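# Open the curtain fully with the robot arms

## Task

Pull the curtain until it is completely open.

## Robot and tools

ROBOT. Two six-joint arms, left_arm and right_arm, each carry a parallel gripper. In the scene frame the origin sits at table-top height midway between the nominal bases, +x points out over the table, +z up, and left_arm is on the +y side. The arm names do not match image sides. Calibrated bases: left_arm at (-0.010, +0.380, +0.046) m, right_arm at (+0.039, -0.431, +0.046) m, both almost unrotated and upright. Each arm reports its hand pose, velocities and targets in its own base frame. Fixed cameras and the table use the scene frame. Printed poses can be off by a few cm, more at long reach.

GRIPPER GEOMETRY. Fingers point along the gripper's +z and open and close along its y. end_effector_position is the spot between the pads when shut. Fingertips reach about 19 mm past it when closed and 6 mm when open. A block juts about 10 cm toward the gripper's +x and turns with it.

ROW FORMAT (shared by execute_actions and move). One row is 18 numbers in [-1, 1], always covering both arms: left dx, dy, dz, rx, ry, rz, position, force_limit, speed, then the same nine for the right. dx..rz are offsets, not poses. They are measured from that arm's Hand target at the start of the action or move, along that arm's base axes. 1.0 equals 0.6 m or 180 degrees, and rx, ry, rz form one rotation vector about the Hand target's position. Gripper numbers are absolute settings. position +1 is open (85 mm), the pads touch near -0.8, and -1 squeezes until blocked. force_limit (-1..+1) sets motor push and speed sets finger rate, about 20, 85 or 150 mm/s at -1, 0, +1. To leave a gripper alone, resend its last three numbers, because 0 is a real command. Sending six pose zeros re-requests the current Hand target.

execute_actions(actions, cameras). actions is a list of actions, and each action is up to 15 rows run at 1/30 s per row. A short table repeats its last row to fill 15 steps (0.5 s). Every row in an action counts from the action's starting Hand target, so sending the same offset again moves the arm further. An empty list just returns state and images. cameras picks images: null or ["all"] gives all, [] gives none. Names are cam_head_left, cam_head_right, cam_high, cam_left_wrist and cam_right_wrist.

move(target, speed, blend, stop_force, zero, blocking, cameras). target is one 18-number row or up to 15 rows. Every row is an offset from the same starting Hand targets, not from the previous row. Each gripper follows a straight path that does not avoid obstacles, and all paths finish together within 10 s. speed is in m/s (0.002 to 0.5, default 0.25), with rotation capped at twice that in rad/s. It can be one value or one per target. blend, in metres, rounds corners in a list. stop_force (3 to 40 N) ends an arm's path once its wrist sensor feels that much push against the motion. zero (default true) re-zeros moving arms first. Do not rely on stop_force when the gripper rotates, and leave it out when pulling away from a contact. Keep finger numbers identical across a list. blocking=false returns after about 0.5 s but cannot be combined with stop_force. The result adds a move: line giving the ending (done, off_target, moving, held, fault) and limits (paced = pose clipped, held = step withheld). Plan about one action per 0.5 s.

Other tools. wait(seconds 0 to 10) lets the scene run on the last commands. stop brakes a running move, while the fingers carry on. zoom_image(camera, region [x0, y0, x1, y1] in pixels, at most 504x504) enlarges the latest image. Images are 672x504. zero_wrist_force(arm) tares that arm's sensor. finished_scene(scene: 1 or 2) ends the scene for good, and the curtain must stay open without the robot holding it.

CONTROL. Each step, the commanded pose is clipped to within 150 mm and 16 degrees of the measured pose. Motion lags commands by 0.09 to 0.2 s. The gripper may stop short of its Hand target, and waiting will not close that gap. Send the missing distance as an offset instead. Results here come back with 7 control steps still pending (a Kept back line) or with none. The Hand target then already shows the final row's pose. Simulation time also passes while you write.

RESULT LINES. end_effector_position (m), quat_wxyz and velocities are in the arm's base frame. Hand target is the last commanded pose after clipping. Tool commands shows the present gripper commands. object_status codes: 0 moving, 1 blocked while opening, 2 blocked while closing (a grip), 3 reached the request or fully shut. position_measured is in counts: 3 open, 78 about 60 mm, 130 about 40 mm, 180 about 20 mm, 230 pads together. Joint torques follow the Joint positions order and include gravity. Wrist force and torque are on the tool's own axes, with a third line giving the peak since the last report. "within noise" means the joints are still. Step readings list positions during actions.

TO GRIP, send position -1 and keep it there until object_status reads 2. A new position value of at least 0.01 change is needed before new force or speed settings take effect.

AVOID. An outside force of about 150 N (plus or minus 25) on any arm part causes a 10 s fault stop. So does joint contact torque at its limit: shoulder 117/116, elbow 103, wrists only 20.8/19.6/18.9 N m. Arms are stiff, so do not aim far past a firm contact. Collisions or hard presses between the two arms can fail the scene. Anything falling off the table fails it. Keep each wrist away from its own base axis, since that can flip the shoulder. Motors warn at 70 °C and brake at 85 °C, so do not hold arms stretched or straining. Loose objects may get nudged occasionally.

Each tool is called after "Call:" as name(argument=value, ...) on one line, values as JSON.

## Session

Call:
execute_actions(actions=[])

Scene clock: 0.00 s.
left_arm: end_effector_position=(+0.4735, -0.2835, +0.2579) position_measured=3 object_status=3 end_effector_quat_wxyz=(-0.091, +0.471, +0.877, -0.013) | right_arm: end_effector_position=(+0.4381, -0.0362, +0.2717) position_measured=3 object_status=3 end_effector_quat_wxyz=(+0.048, +0.932, +0.353, -0.067)
Joint positions: left_arm=[-0.75 -1.343 1.469 -1.527 -1.642 0.242] | right_arm=[3.433 -1.462 -1.8 -1.579 1.465 2.716]
Joint velocities: within noise
Joint torques (N m): no reading
Motor temperatures (°C): left_arm=[38 36 31 46 40 44] | right_arm=[37 36 28 44 38 36]
Wrist force (N): no reading
Wrist torque (N m): no reading
Wrist force, peak (N): no reading
Hand target: left_arm +0.4735, -0.2835, +0.2579; -0.091, +0.471, +0.877, -0.013 | right_arm +0.4381, -0.0362, +0.2717; +0.048, +0.932, +0.353, -0.067
Tool commands: left_gripper/position=+1.0 left_gripper/force_limit=+1.0 left_gripper/speed=+1.0 right_gripper/position=+1.0 right_gripper/force_limit=+1.0 right_gripper/speed=+1.0

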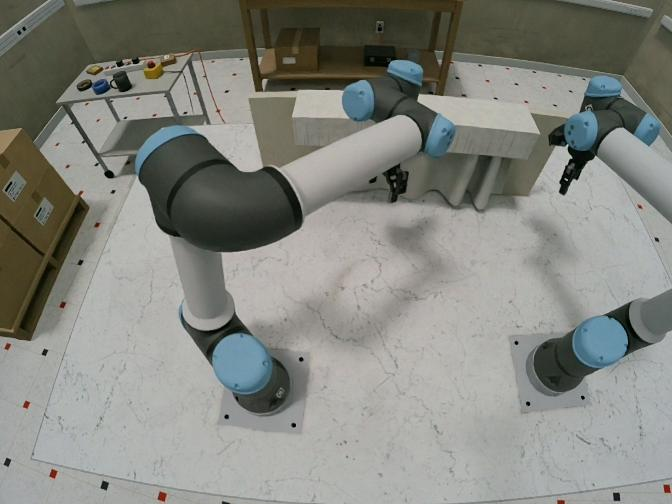

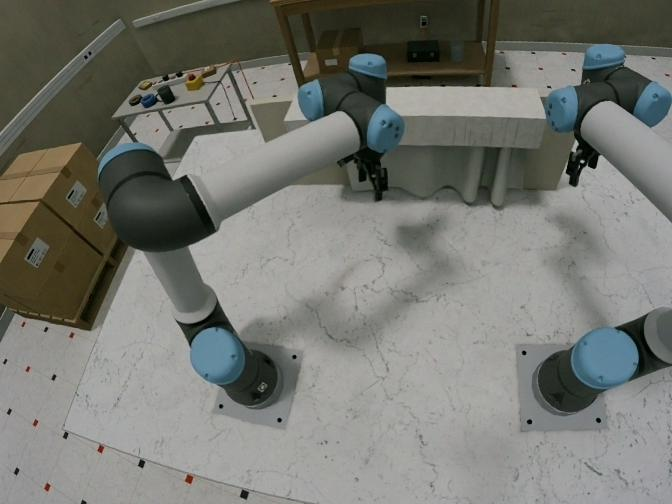

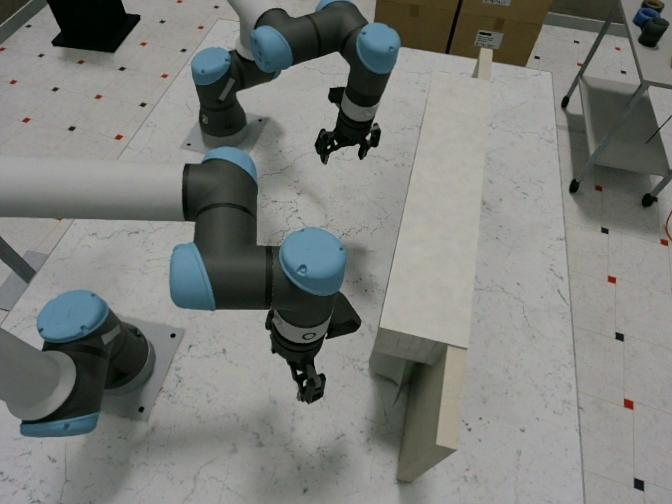

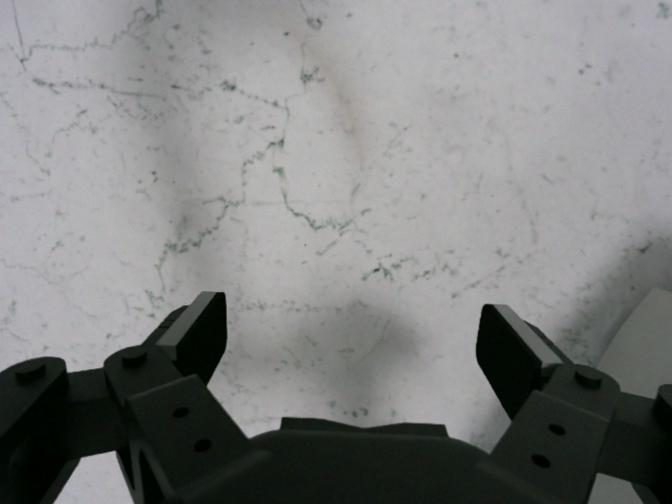

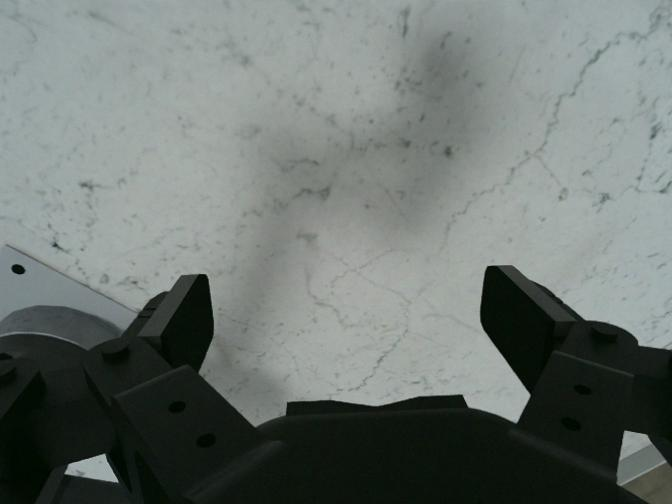

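Call:
zoom_image(camera="cam_head_left", region=[230, 70, 590, 230])

Call:
zoom_image(camera="cam_head_right", region=[230, 70, 590, 230])

Call:
zoom_image(camera="cam_high", region=[320, 30, 580, 500])

Scaled by 1.400 from the camera's 672x504 image, which has a finer 960x720 frame.

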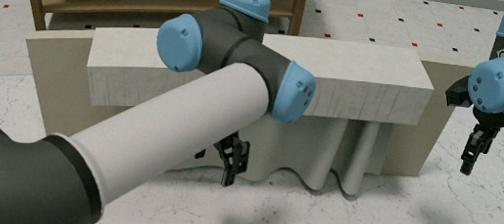

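Scaled by 1.400 from the camera's 672x504 image, which has a finer 960x720 frame.

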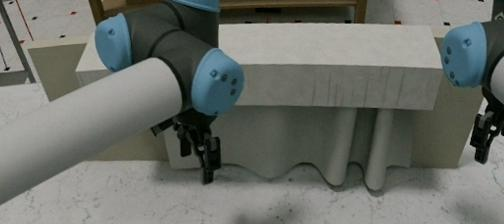

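Scaled by 1.072 from the camera's 672x504 image, which has a finer 960x720 frame.

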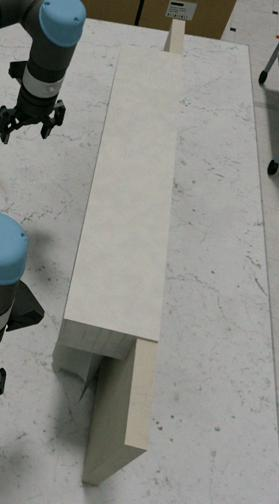

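Call:
move(target=[-0.1,0.6,0.05,0,0,0,1,1,1,-0.2,0,0,0,0,0,1,1,1])

Call:
zoom_image(camera="cam_head_left", region=[230, 70, 590, 230])

Call:
zoom_image(camera="cam_head_right", region=[230, 70, 590, 230])

Scene clock: 3.10 s.
left_arm: end_effector_position=(+0.4135, +0.0764, +0.2879) position_measured=3 object_status=3 end_effector_quat_wxyz=(-0.091, +0.471, +0.877, -0.013) | right_arm: end_effector_position=(+0.3182, -0.0362, +0.2717) position_measured=3 object_status=3 end_effector_quat_wxyz=(+0.048, +0.932, +0.353, -0.067)
Joint positions: left_arm=[-0.162 -1.683 1.75 -1.457 -1.536 0.82] | right_arm=[3.54 -1.143 -2.024 -1.683 1.48 2.823]
Joint velocities: within noise
Joint torques (N m): left_arm=[9.69 -8.84 -40.76 -0.79 2.82 1.18] | right_arm=[10.15 16.8 6.41 -0.02 1.4 1.91]
Motor temperatures (°C): left_arm=[38 36 31 46 40 44] | right_arm=[37 36 28 44 38 36]
Wrist force (N): left_arm=[0.2 0.1 0.2] | right_arm=[-0.3 0.1 -0.2]
Wrist torque (N m): left_arm=[0.04 -0.01 -0.01] | right_arm=[0.03 0.06 -0.02]
Wrist force, peak (N): left_arm=[-1.5 -1.8 0.9] | right_arm=[-0.3 1.1 -0.1]
Hand target: left_arm +0.4135, +0.0765, +0.2879; -0.091, +0.471, +0.877, -0.013 | right_arm +0.3181, -0.0362, +0.2717; +0.048, +0.932, +0.353, -0.067
Off the commanded pose: left_arm 0.000 m, 0 deg | right_arm 0.000 m, 0 deg.
move: done

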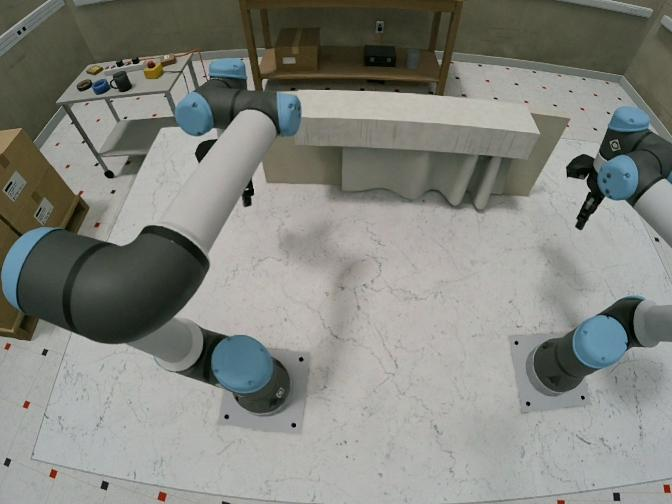

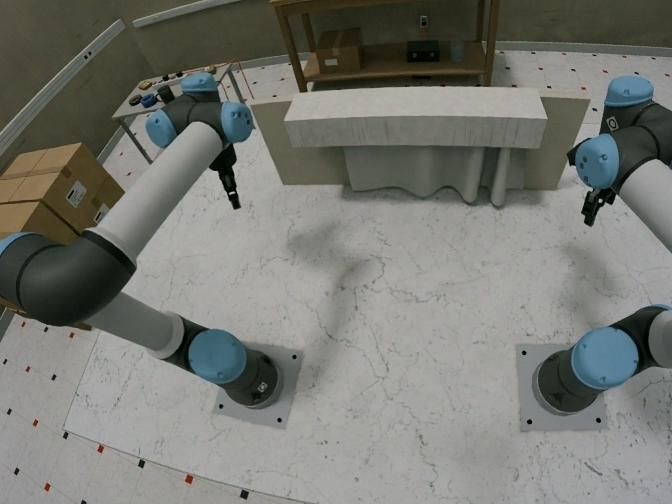

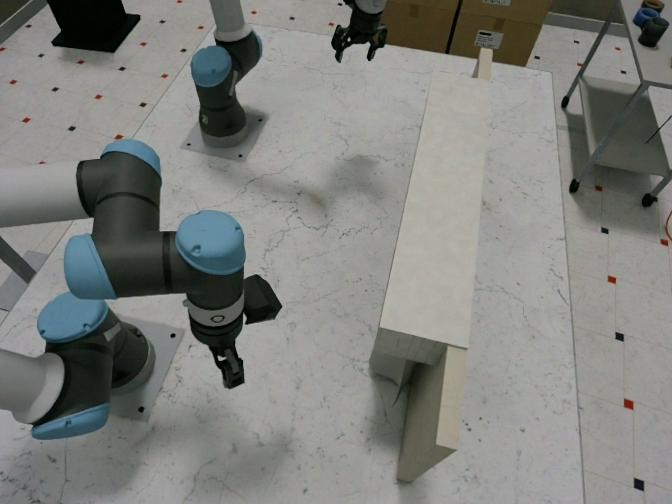

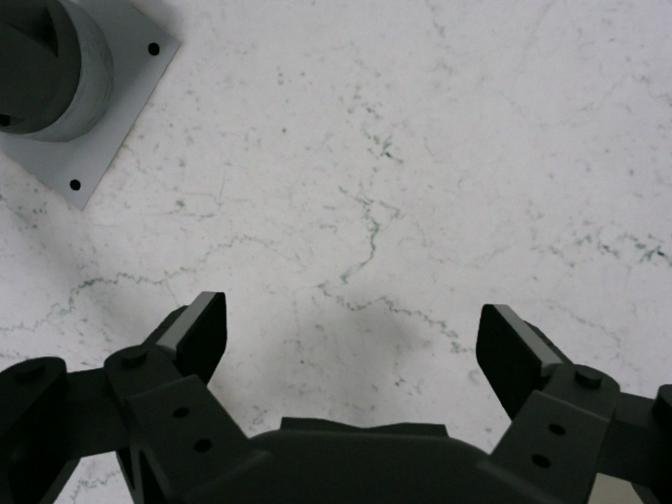

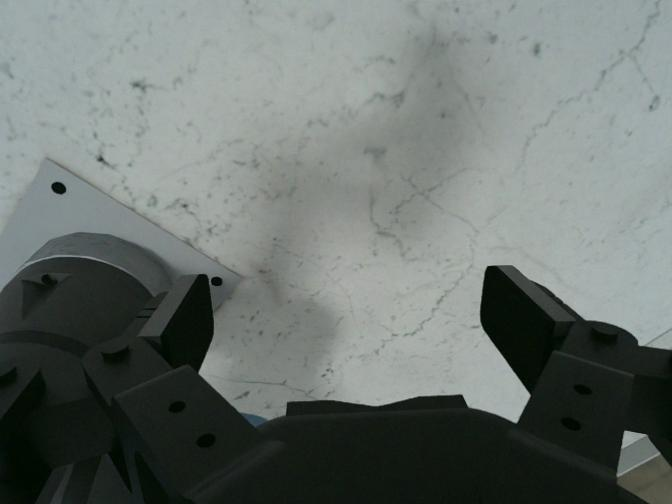

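Scaled by 1.400 from the camera's 672x504 image, which has a finer 960x720 frame.

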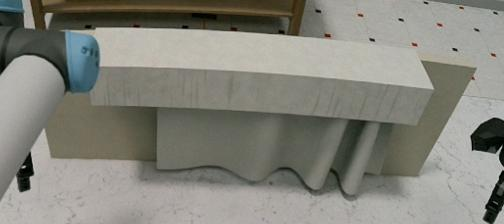

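Scaled by 1.400 from the camera's 672x504 image, which has a finer 960x720 frame.

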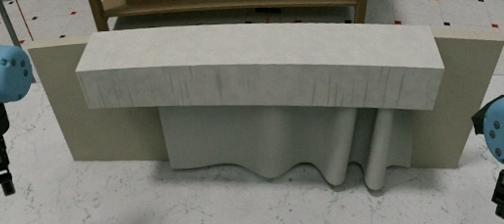

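Call:
move(target=[-0.02,-0.295,-0.17,0.463,-0.286,-0.571,1,1,1,0,0,0,0,0,0,1,1,1], speed=0.4)

Scene clock: 10.80 s.
left_arm: end_effector_position=(+0.4010, -0.0805, +0.1979) position_measured=3 object_status=3 end_effector_quat_wxyz=(-0.016, +0.736, +0.136, +0.663) | right_arm: end_effector_position=(+0.3181, -0.0362, +0.2717) position_measured=3 object_status=3 end_effector_quat_wxyz=(+0.048, +0.932, +0.353, -0.067)
Joint positions: left_arm=[-1.444 -2.23 2.809 -1.563 -0.144 0.821] | right_arm=[3.54 -1.143 -2.025 -1.683 1.48 2.823]
Joint velocities: within noise
Joint torques (N m): left_arm=[9.89 16.94 -37.1 -0.51 -0.66 -0.68] | right_arm=[9.03 17.59 11.61 1.26 0.32 1.94]
Motor temperatures (°C): left_arm=[38 36 31 46 40 44] | right_arm=[37 36 28 44 38 36]
Wrist force (N): left_arm=[-2.5 -0.2 -3.5] | right_arm=[-0.2 0.2 -0.4]
Wrist torque (N m): left_arm=[0.10 0.45 -0.13] | right_arm=[0.05 0.04 -0.02]
Wrist force, peak (N): left_arm=[-5.1 -2.2 -3.1] | right_arm=[0.0 0.1 -0.8]
Hand target: left_arm +0.4010, -0.0805, +0.1979; -0.016, +0.736, +0.136, +0.663 (not the last commanded pose) | right_arm +0.3181, -0.0362, +0.2717; +0.048, +0.932, +0.353, -0.067
Off the commanded pose: left_arm 0.023 m, 17 deg | right_arm 0.000 m, 0 deg.
move: held (left_arm; a check stopped the path); limits=held
pose unreachable (left arm): on one or more control steps of this call, first in action 0 (counted from 0), this arm could not follow its commanded pose, so it was not sent that pose on those steps. It may still have moved: this result reports where it is.
cause: moving toward the commanded pose would bring two parts of the arm too close to each other (joints 2 (shoulder lift) and 3 (elbow) lie between them).

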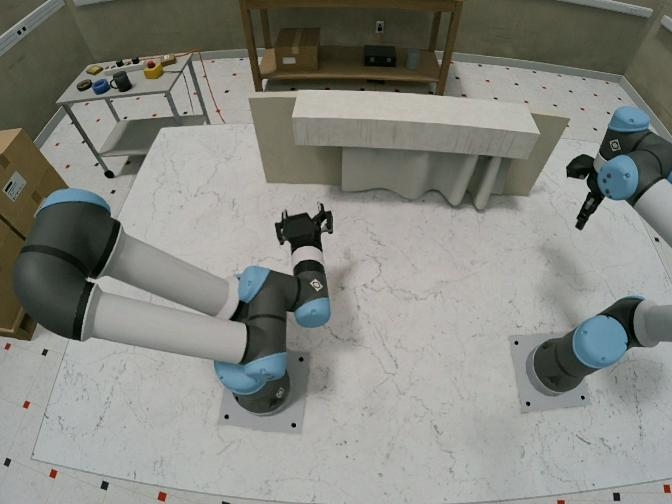

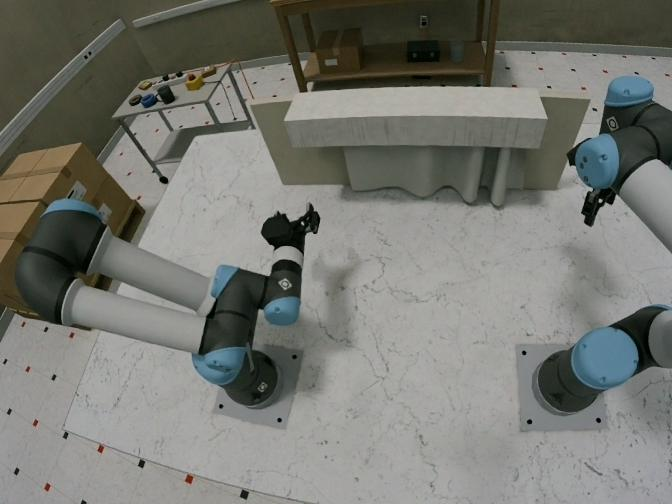

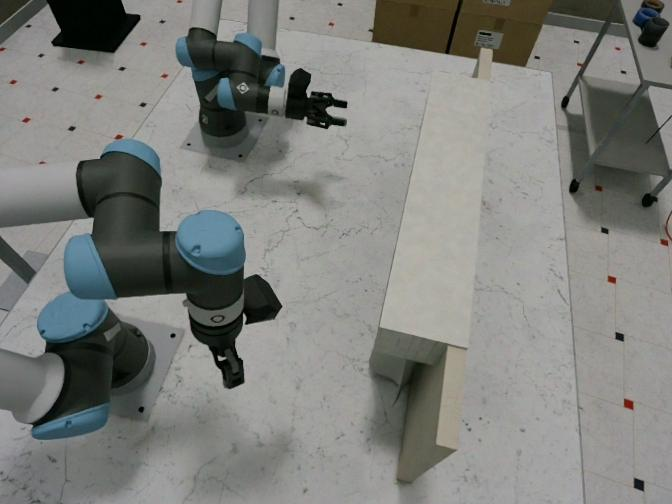

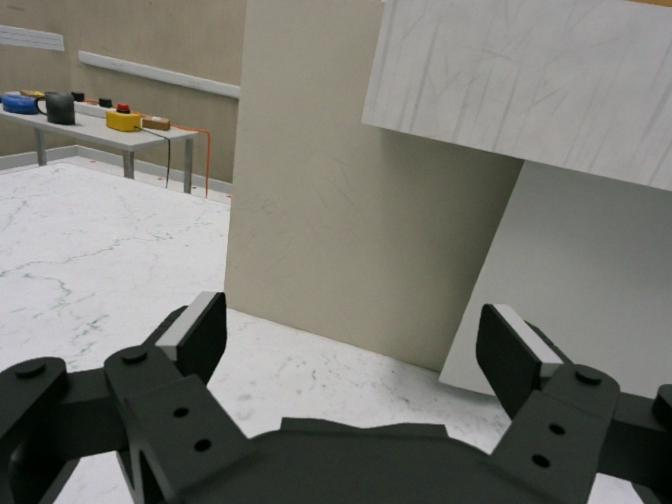

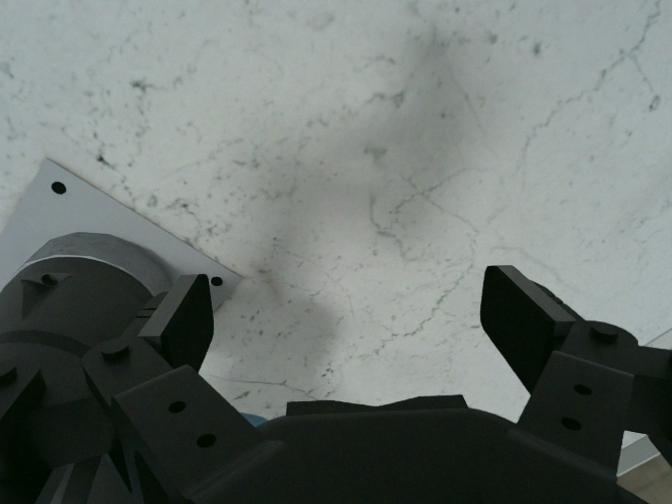

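Call:
move(target=[0.165,-0.05,-0.1,0.05,-0.04,-0.066,1,1,1,0,0,0,0,0,0,1,1,1], speed=0.3)

Scene clock: 12.33 s.
left_arm: end_effector_position=(+0.4023, -0.0811, +0.1963) position_measured=3 object_status=3 end_effector_quat_wxyz=(-0.017, +0.733, +0.132, +0.667) | right_arm: end_effector_position=(+0.3181, -0.0362, +0.2717) position_measured=3 object_status=3 end_effector_quat_wxyz=(+0.048, +0.932, +0.353, -0.067)
Joint positions: left_arm=[-1.439 -2.206 2.819 -1.6 -0.131 0.831] | right_arm=[3.54 -1.143 -2.025 -1.683 1.48 2.823]
Joint velocities: within noise
Joint torques (N m): left_arm=[-4.52 -1.79 -35.04 -0.5 -0.39 -0.63] | right_arm=[9.32 18.03 13 1.38 -0.05 1.97]
Motor temperatures (°C): left_arm=[38 36 31 46 40 44] | right_arm=[37 35 28 44 38 36]
Wrist force (N): left_arm=[-2.5 -0.4 -3.6] | right_arm=[-0.1 0.2 -0.4]
Wrist torque (N m): left_arm=[0.07 0.44 -0.13] | right_arm=[0.05 0.02 -0.02]
Wrist force, peak (N): left_arm=[-5.0 -0.5 -3.5] | right_arm=[0.1 0.3 -0.6]
Hand target: left_arm +0.4022, -0.0811, +0.1963; -0.017, +0.733, +0.132, +0.667 (not the last commanded pose) | right_arm +0.3181, -0.0362, +0.2717; +0.048, +0.932, +0.353, -0.067
Off the commanded pose: left_arm 0.118 m, 16 deg | right_arm 0.000 m, 0 deg.
led back after a hold (left arm): the arm was led back toward your command in small steps, so it may still be short of it.
move: held (left_arm; a check stopped the path); limits=held
pose unreachable (left arm): on one or more control steps of this call, first in action 0 (counted from 0), this arm could not follow its commanded pose, so it was not sent that pose on those steps. It may still have moved: this result reports where it is.
cause: moving toward the commanded pose would bring two parts of the arm too close to each other (joints 2 (shoulder lift) and 3 (elbow) lie between them).

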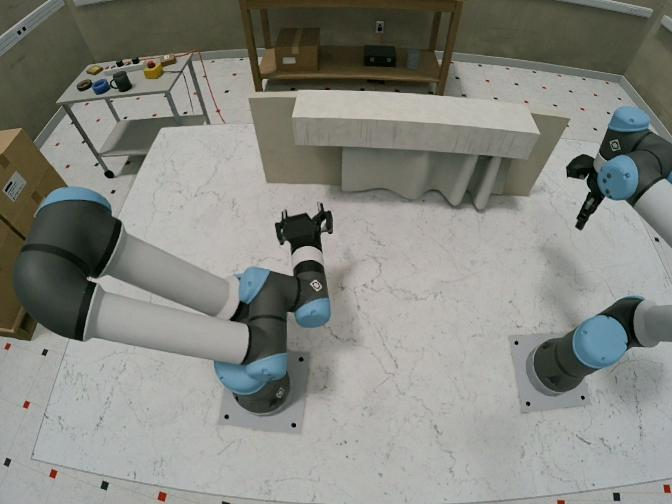

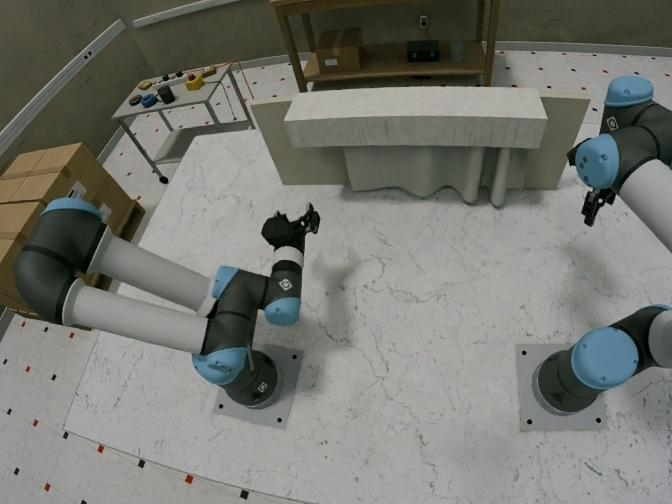

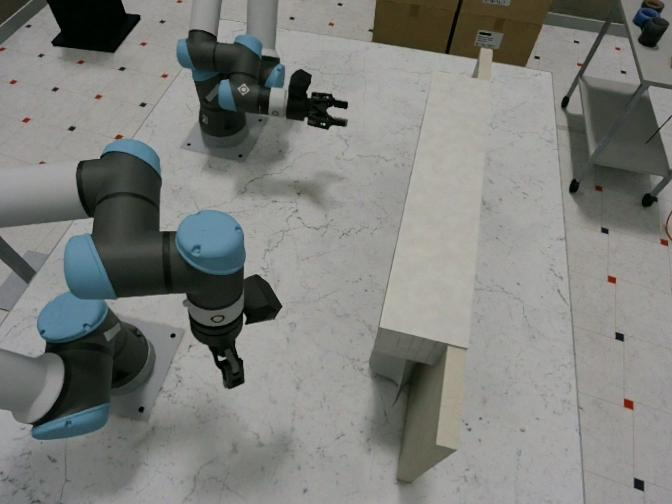

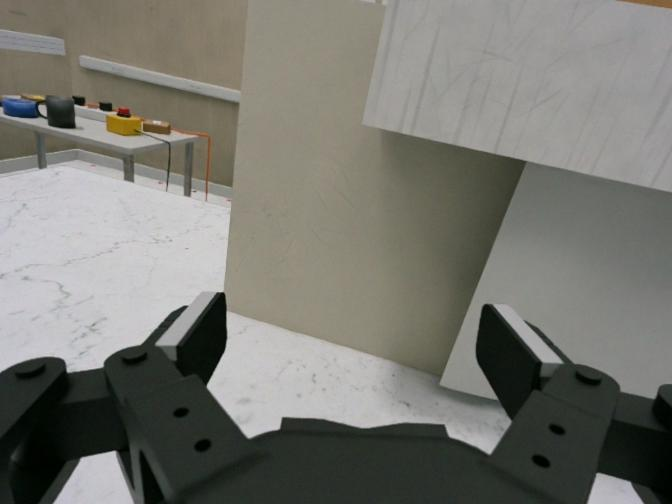

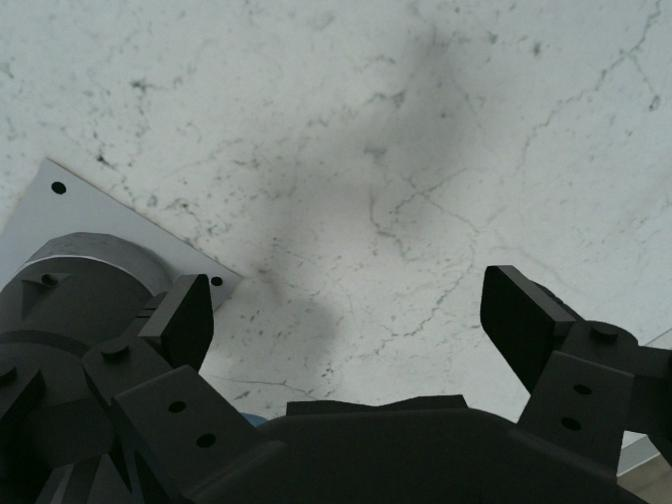

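Call:
move(target=[0.2,0.1,0,0,0,0,1,1,1,0,0,0,0,0,0,1,1,1], speed=0.15, cameras=["cam_left_wrist"])

Scene clock: 15.30 s.
left_arm: end_effector_position=(+0.5222, -0.0211, +0.1963) position_measured=3 object_status=3 end_effector_quat_wxyz=(-0.017, +0.733, +0.132, +0.667) | right_arm: end_effector_position=(+0.3181, -0.0362, +0.2717) position_measured=3 object_status=3 end_effector_quat_wxyz=(+0.048, +0.932, +0.353, -0.067)
Joint positions: left_arm=[-0.755 -1.624 2.365 -0.552 0.62 -0.307] | right_arm=[3.54 -1.143 -2.025 -1.683 1.48 2.823]
Joint velocities: within noise
Joint torques (N m): left_arm=[8.64 -24.57 -32.25 0.38 2.25 -1.39] | right_arm=[9.61 17.46 14.49 1.75 -0.64 1.93]
Motor temperatures (°C): left_arm=[38 36 31 46 39 44] | right_arm=[37 35 28 44 38 36]
Wrist force (N): left_arm=[-2.5 0.0 -3.7] | right_arm=[-0.4 0.2 -0.6]
Wrist torque (N m): left_arm=[0.14 0.40 -0.11] | right_arm=[0.05 0.07 -0.03]
Wrist force, peak (N): left_arm=[-5.5 0.4 -5.3] | right_arm=[-0.4 0.2 -0.6]
Hand target: left_arm +0.5222, -0.0211, +0.1963; -0.017, +0.733, +0.132, +0.667 | right_arm +0.3181, -0.0362, +0.2717; +0.048, +0.932, +0.353, -0.067
Off the commanded pose: left_arm 0.000 m, 0 deg | right_arm 0.000 m, 0 deg.
move: done; limits=paced
Images, in order (width x height): cam_left_wrist 672x504.

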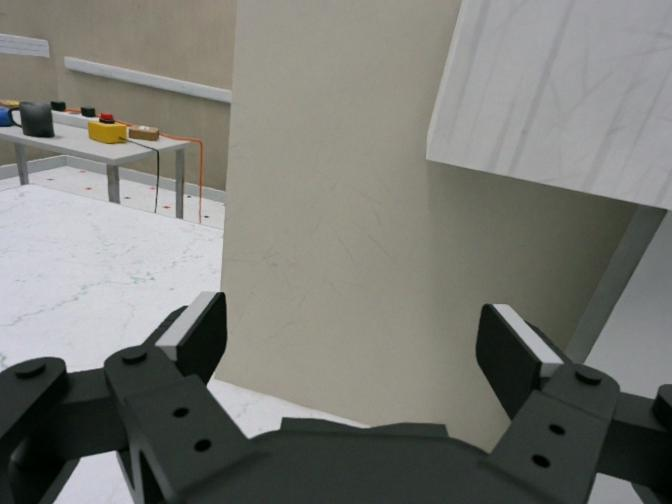

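Call:
zoom_image(camera="cam_left_wrist", region=[422, 130, 672, 380])

Scaled by 2.016 from the camera's 672x504 image, which has a finer 960x720 frame.

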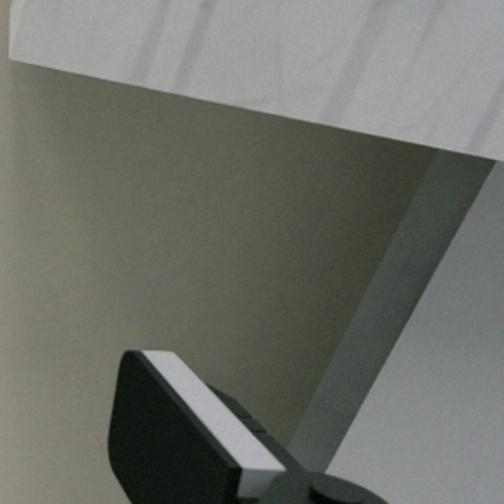

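Call:
move(target=[0.155,-0.158,-0.12,0.049,-0.041,-0.1666,-1,0,0,0,0,0,0,0,0,1,1,1], speed=0.2)

Scene clock: 20.87 s.
left_arm: end_effector_position=(+0.6152, -0.1159, +0.1243) position_measured=232 object_status=3 end_effector_quat_wxyz=(+0.108, +0.695, -0.112, +0.702) | right_arm: end_effector_position=(+0.3181, -0.0362, +0.2717) position_measured=3 object_status=3 end_effector_quat_wxyz=(+0.048, +0.932, +0.353, -0.067)
Joint positions: left_arm=[-0.465 -1.211 2.255 -1.054 1.418 0.008] | right_arm=[3.54 -1.143 -2.025 -1.683 1.48 2.823]
Joint velocities: within noise
Joint torques (N m): left_arm=[9.55 -16.98 -28.01 -4.19 2.51 1.41] | right_arm=[9.13 17.27 17.83 2.34 -0.76 1.88]
Motor temperatures (°C): left_arm=[38 36 31 46 39 44] | right_arm=[37 35 28 44 38 36]
Wrist force (N): left_arm=[-2.7 0.5 -4.1] | right_arm=[-0.1 0.2 -0.3]
Wrist torque (N m): left_arm=[0.24 0.43 -0.14] | right_arm=[0.04 0.03 -0.02]
Wrist force, peak (N): left_arm=[-2.6 0.5 -4.4] | right_arm=[0.2 0.4 -0.7]
Hand target: left_arm +0.6152, -0.1159, +0.1243; +0.109, +0.695, -0.112, +0.702 | right_arm +0.3181, -0.0362, +0.2717; +0.048, +0.932, +0.353, -0.067
Off the commanded pose: left_arm 0.000 m, 0 deg | right_arm 0.000 m, 0 deg.
move: done

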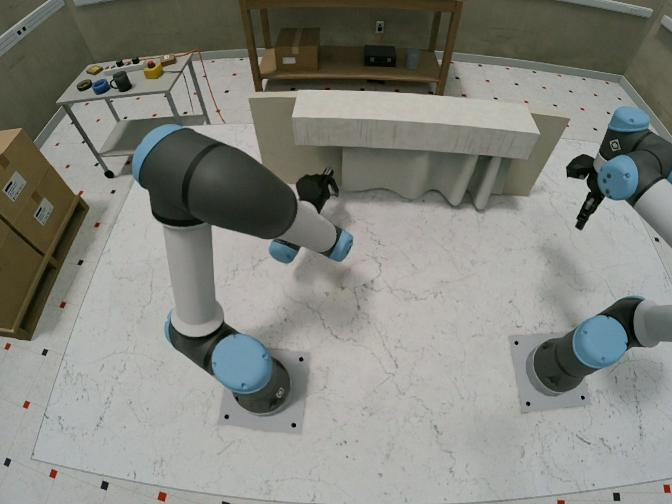

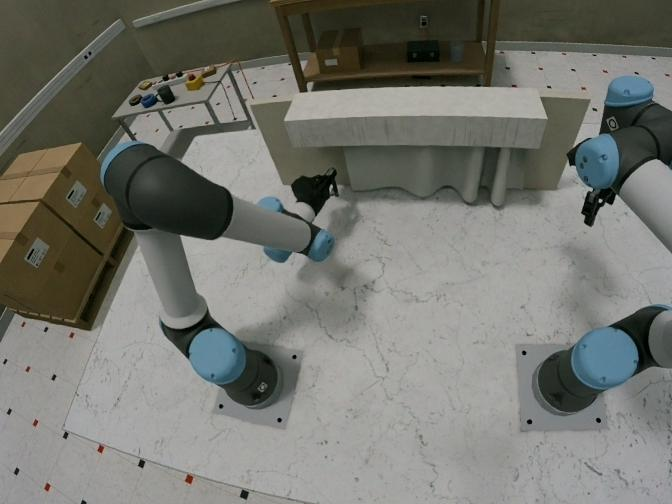

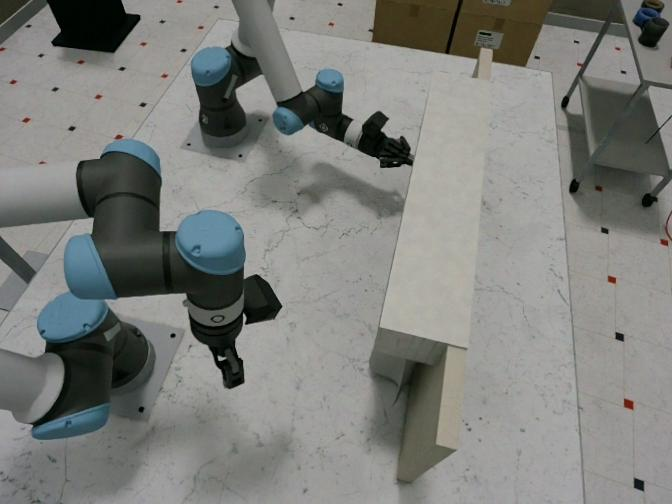

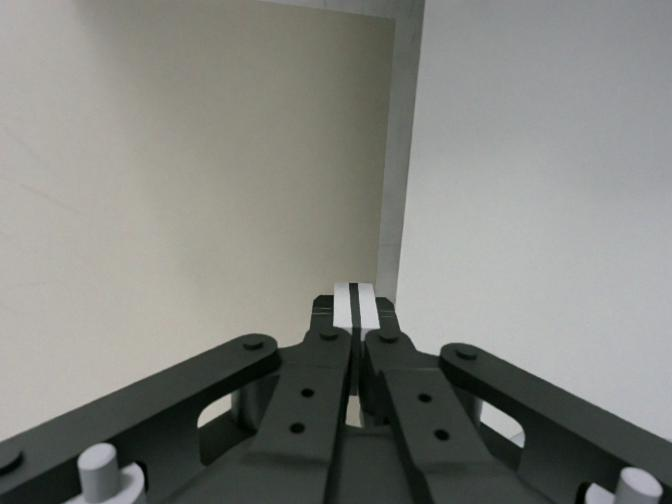

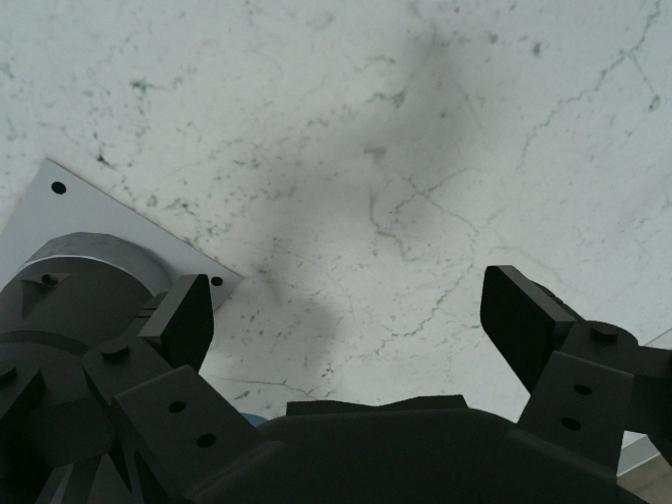

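Call:
zoom_image(camera="cam_left_wrist", region=[222, 0, 522, 300])

Scaled by 1.680 from the camera's 672x504 image, which has a finer 960x720 frame.

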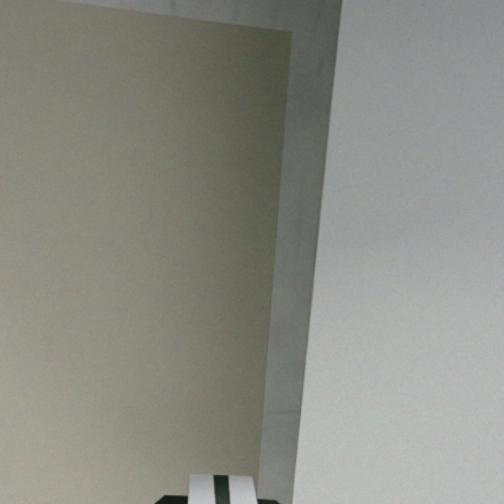

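Call:
move(target=[0.2,0.008,0,0,0,0,-1,0,0,0,0,0,0,0,0,1,1,1], speed=0.05, stop_force=6, cameras=["cam_left_wrist","cam_high","cam_head_right"])

Scene clock: 24.53 s.
left_arm: end_effector_position=(+0.6999, -0.1124, +0.1243) position_measured=232 object_status=3 end_effector_quat_wxyz=(+0.108, +0.695, -0.112, +0.702) | right_arm: end_effector_position=(+0.3181, -0.0362, +0.2717) position_measured=3 object_status=3 end_effector_quat_wxyz=(+0.048, +0.932, +0.353, -0.067)
Joint positions: left_arm=[-0.37 -1.075 2.008 -0.943 1.514 0.007] | right_arm=[3.54 -1.143 -2.025 -1.683 1.48 2.823]
Joint velocities: within noise
Joint torques (N m): left_arm=[-4.6 -51.08 0.79 -4.04 -2.35 0.7] | right_arm=[8.65 18.46 19.54 2.96 -0.8 1.86]
Motor temperatures (°C): left_arm=[38 36 31 46 39 44] | right_arm=[37 35 28 44 38 36]
Wrist force (N): left_arm=[-2.2 1.2 -3.6] | right_arm=[0.0 0.1 -0.5]
Wrist torque (N m): left_arm=[0.36 0.34 -0.13] | right_arm=[0.04 0.00 -0.02]
Wrist force, peak (N): left_arm=[4.3 5.1 -59.7] | right_arm=[-0.4 0.3 -0.5]
Hand target: left_arm +0.6999, -0.1124, +0.1243; +0.108, +0.695, -0.112, +0.702 (not the last commanded pose) | right_arm +0.3181, -0.0362, +0.2717; +0.048, +0.932, +0.353, -0.067
Off the commanded pose: left_arm 0.035 m, 0 deg | right_arm 0.000 m, 0 deg.
move: contact (left_arm)
Images, in order (width x height): cam_head_right 672x504, cam_high 672x504, cam_left_wrist 672x504.

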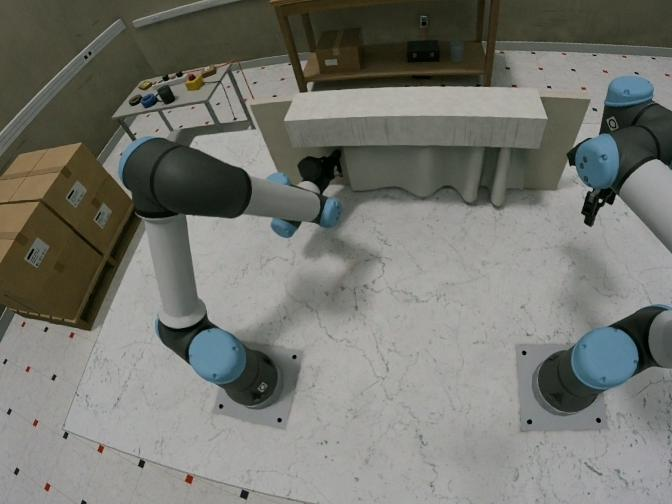

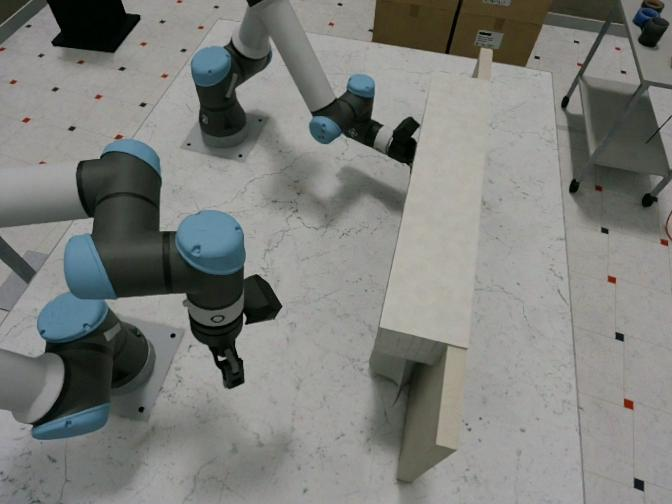

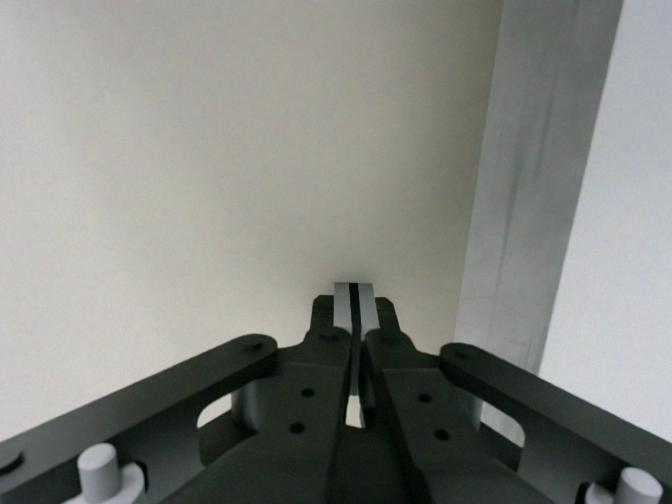

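Call:
move(target=[[-0.013,0,0,0,0,0,-1,0,0,0,0,0,0,0,0,1,1,1],[-0.007,-0.2,0,0,0,0,-1,0,0,0,0,0,0,0,0,1,1,1]], speed=0.06, stop_force=20, cameras=["cam_left_wrist","cam_high","cam_head_right","cam_head_left"])

Scene clock: 28.40 s.
left_arm: end_effector_position=(+0.6957, -0.2324, +0.1243) position_measured=232 object_status=3 end_effector_quat_wxyz=(+0.108, +0.695, -0.112, +0.702) | right_arm: end_effector_position=(+0.3181, -0.0362, +0.2717) position_measured=3 object_status=3 end_effector_quat_wxyz=(+0.048, +0.932, +0.353, -0.067)
Joint positions: left_arm=[-0.611 -1.043 1.947 -0.915 1.272 0.009] | right_arm=[3.54 -1.143 -2.025 -1.683 1.48 2.823]
Joint velocities: within noise
Joint torques (N m): left_arm=[-9.75 -23.67 -29.53 -0.93 -2.29 1.23] | right_arm=[8.71 17.88 22.18 3.25 -0.59 1.72]
Motor temperatures (°C): left_arm=[38 36 31 46 39 44] | right_arm=[37 35 28 44 38 36]
Wrist force (N): left_arm=[-2.3 0.8 -3.7] | right_arm=[-0.1 0.1 -0.3]
Wrist torque (N m): left_arm=[0.27 0.37 -0.14] | right_arm=[0.02 0.02 -0.02]
Wrist force, peak (N): left_arm=[-2.2 0.3 -4.7] | right_arm=[-0.1 0.3 -0.7]
Hand target: left_arm +0.6957, -0.2324, +0.1243; +0.108, +0.695, -0.112, +0.702 | right_arm +0.3181, -0.0362, +0.2717; +0.048, +0.932, +0.353, -0.067
Off the commanded pose: left_arm 0.000 m, 0 deg | right_arm 0.000 m, 0 deg.
move: done
Images, in order (width x height): cam_head_left 672x504, cam_head_right 672x504, cam_high 672x504, cam_left_wrist 672x504.

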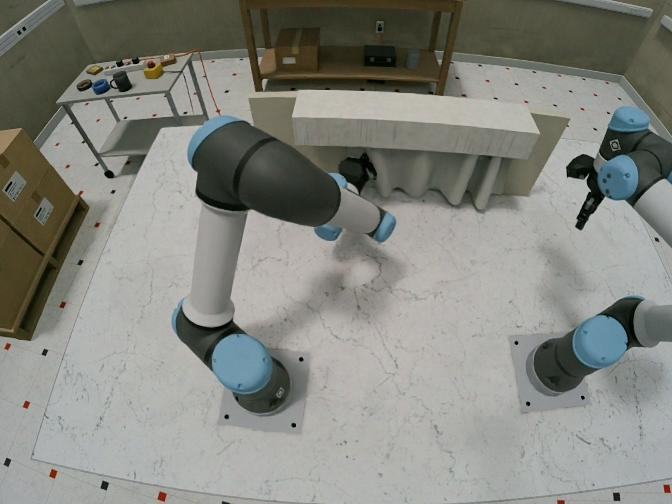

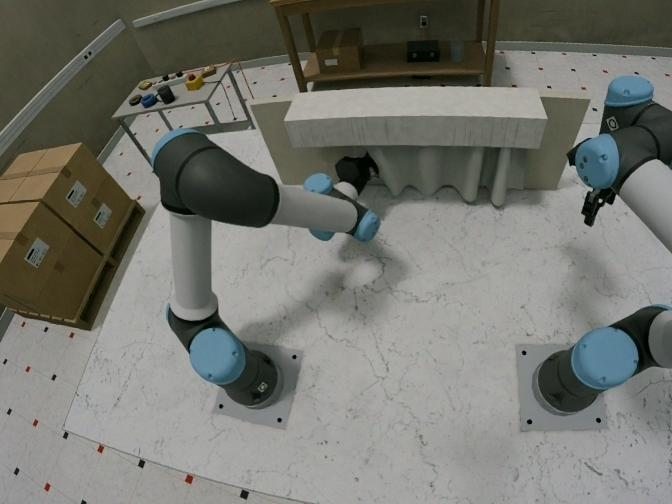

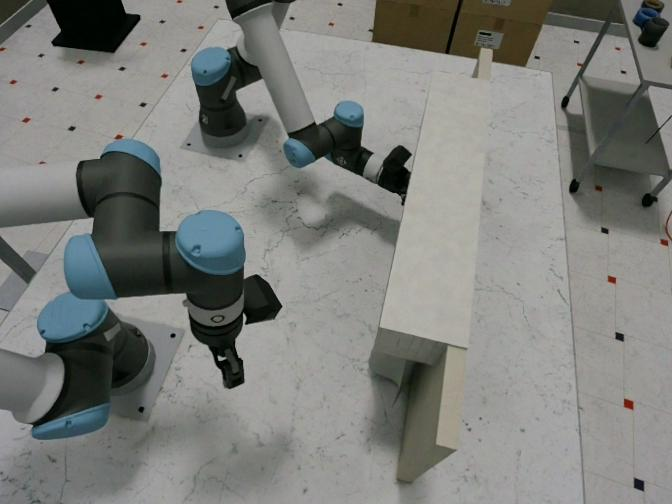

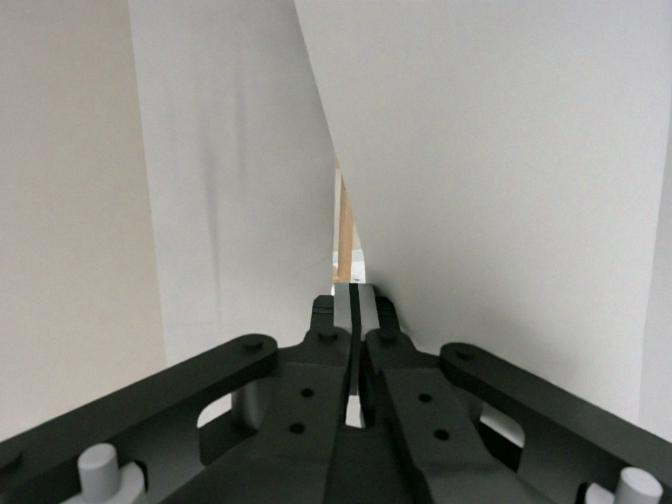

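Call:
move(target=[0.013,-0.33,0.05,0,0,0,-1,0,0,0,0,0,0,0,0,1,1,1], speed=0.08, stop_force=25, cameras=["cam_left_wrist","cam_high","cam_head_right","cam_head_left"])

Scene clock: 32.27 s.
left_arm: end_effector_position=(+0.7035, -0.4304, +0.1543) position_measured=232 object_status=3 end_effector_quat_wxyz=(+0.108, +0.695, -0.112, +0.702) | right_arm: end_effector_position=(+0.3181, -0.0362, +0.2717) position_measured=3 object_status=3 end_effector_quat_wxyz=(+0.048, +0.932, +0.353, -0.067)
Joint positions: left_arm=[-0.886 -0.918 1.605 -0.699 0.997 0.013] | right_arm=[3.54 -1.143 -2.025 -1.683 1.48 2.823]
Joint velocities: within noise
Joint torques (N m): left_arm=[-9.25 -29.41 -33.53 -0.73 -2.28 -0.44] | right_arm=[8.69 17.14 24.66 3.92 -0.78 1.82]
Motor temperatures (°C): left_arm=[38 36 31 46 39 44] | right_arm=[37 35 28 44 38 36]
Wrist force (N): left_arm=[-2.2 1.1 -4.0] | right_arm=[-0.2 0.3 -0.4]
Wrist torque (N m): left_arm=[0.33 0.31 -0.12] | right_arm=[0.06 0.04 -0.02]
Wrist force, peak (N): left_arm=[-2.4 1.2 -4.2] | right_arm=[-0.1 0.2 -0.7]
Hand target: left_arm +0.7035, -0.4304, +0.1543; +0.108, +0.695, -0.112, +0.702 | right_arm +0.3181, -0.0362, +0.2717; +0.048, +0.932, +0.353, -0.067
Off the commanded pose: left_arm 0.000 m, 0 deg | right_arm 0.000 m, 0 deg.
move: done
Images, in order (width x height): cam_head_left 672x504, cam_head_right 672x504, cam_high 672x504, cam_left_wrist 672x504.

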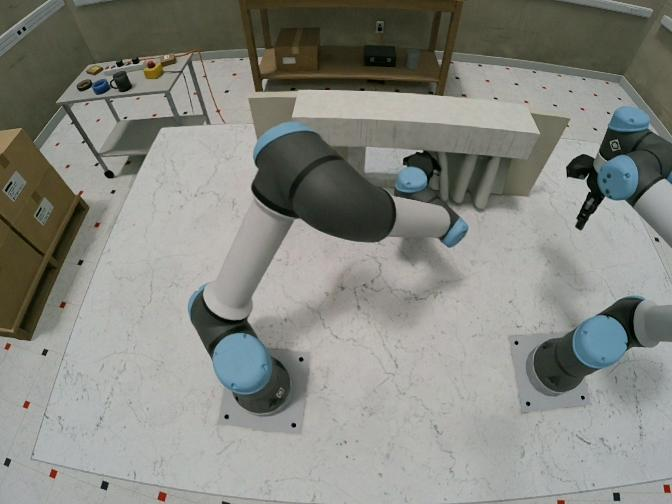

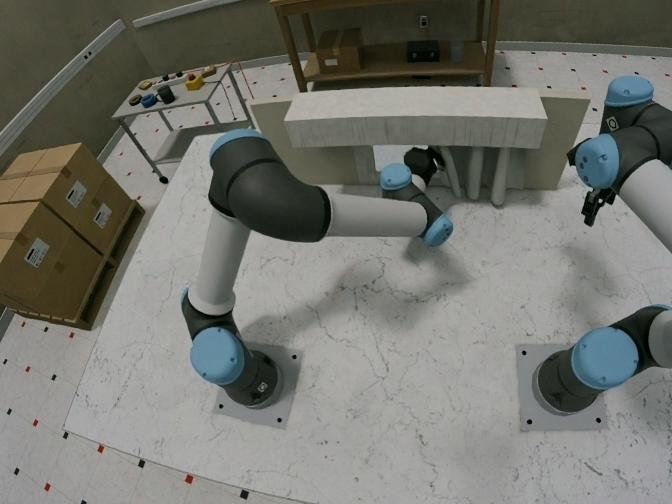

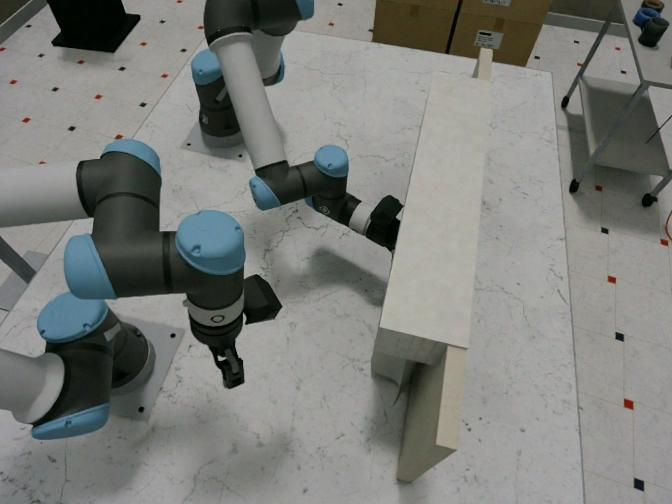

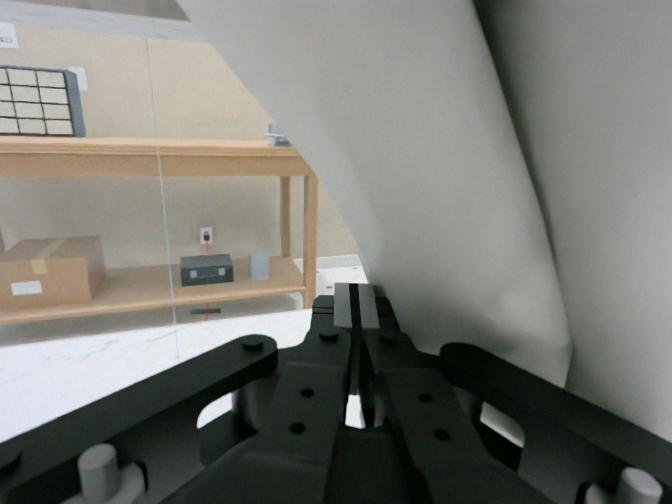

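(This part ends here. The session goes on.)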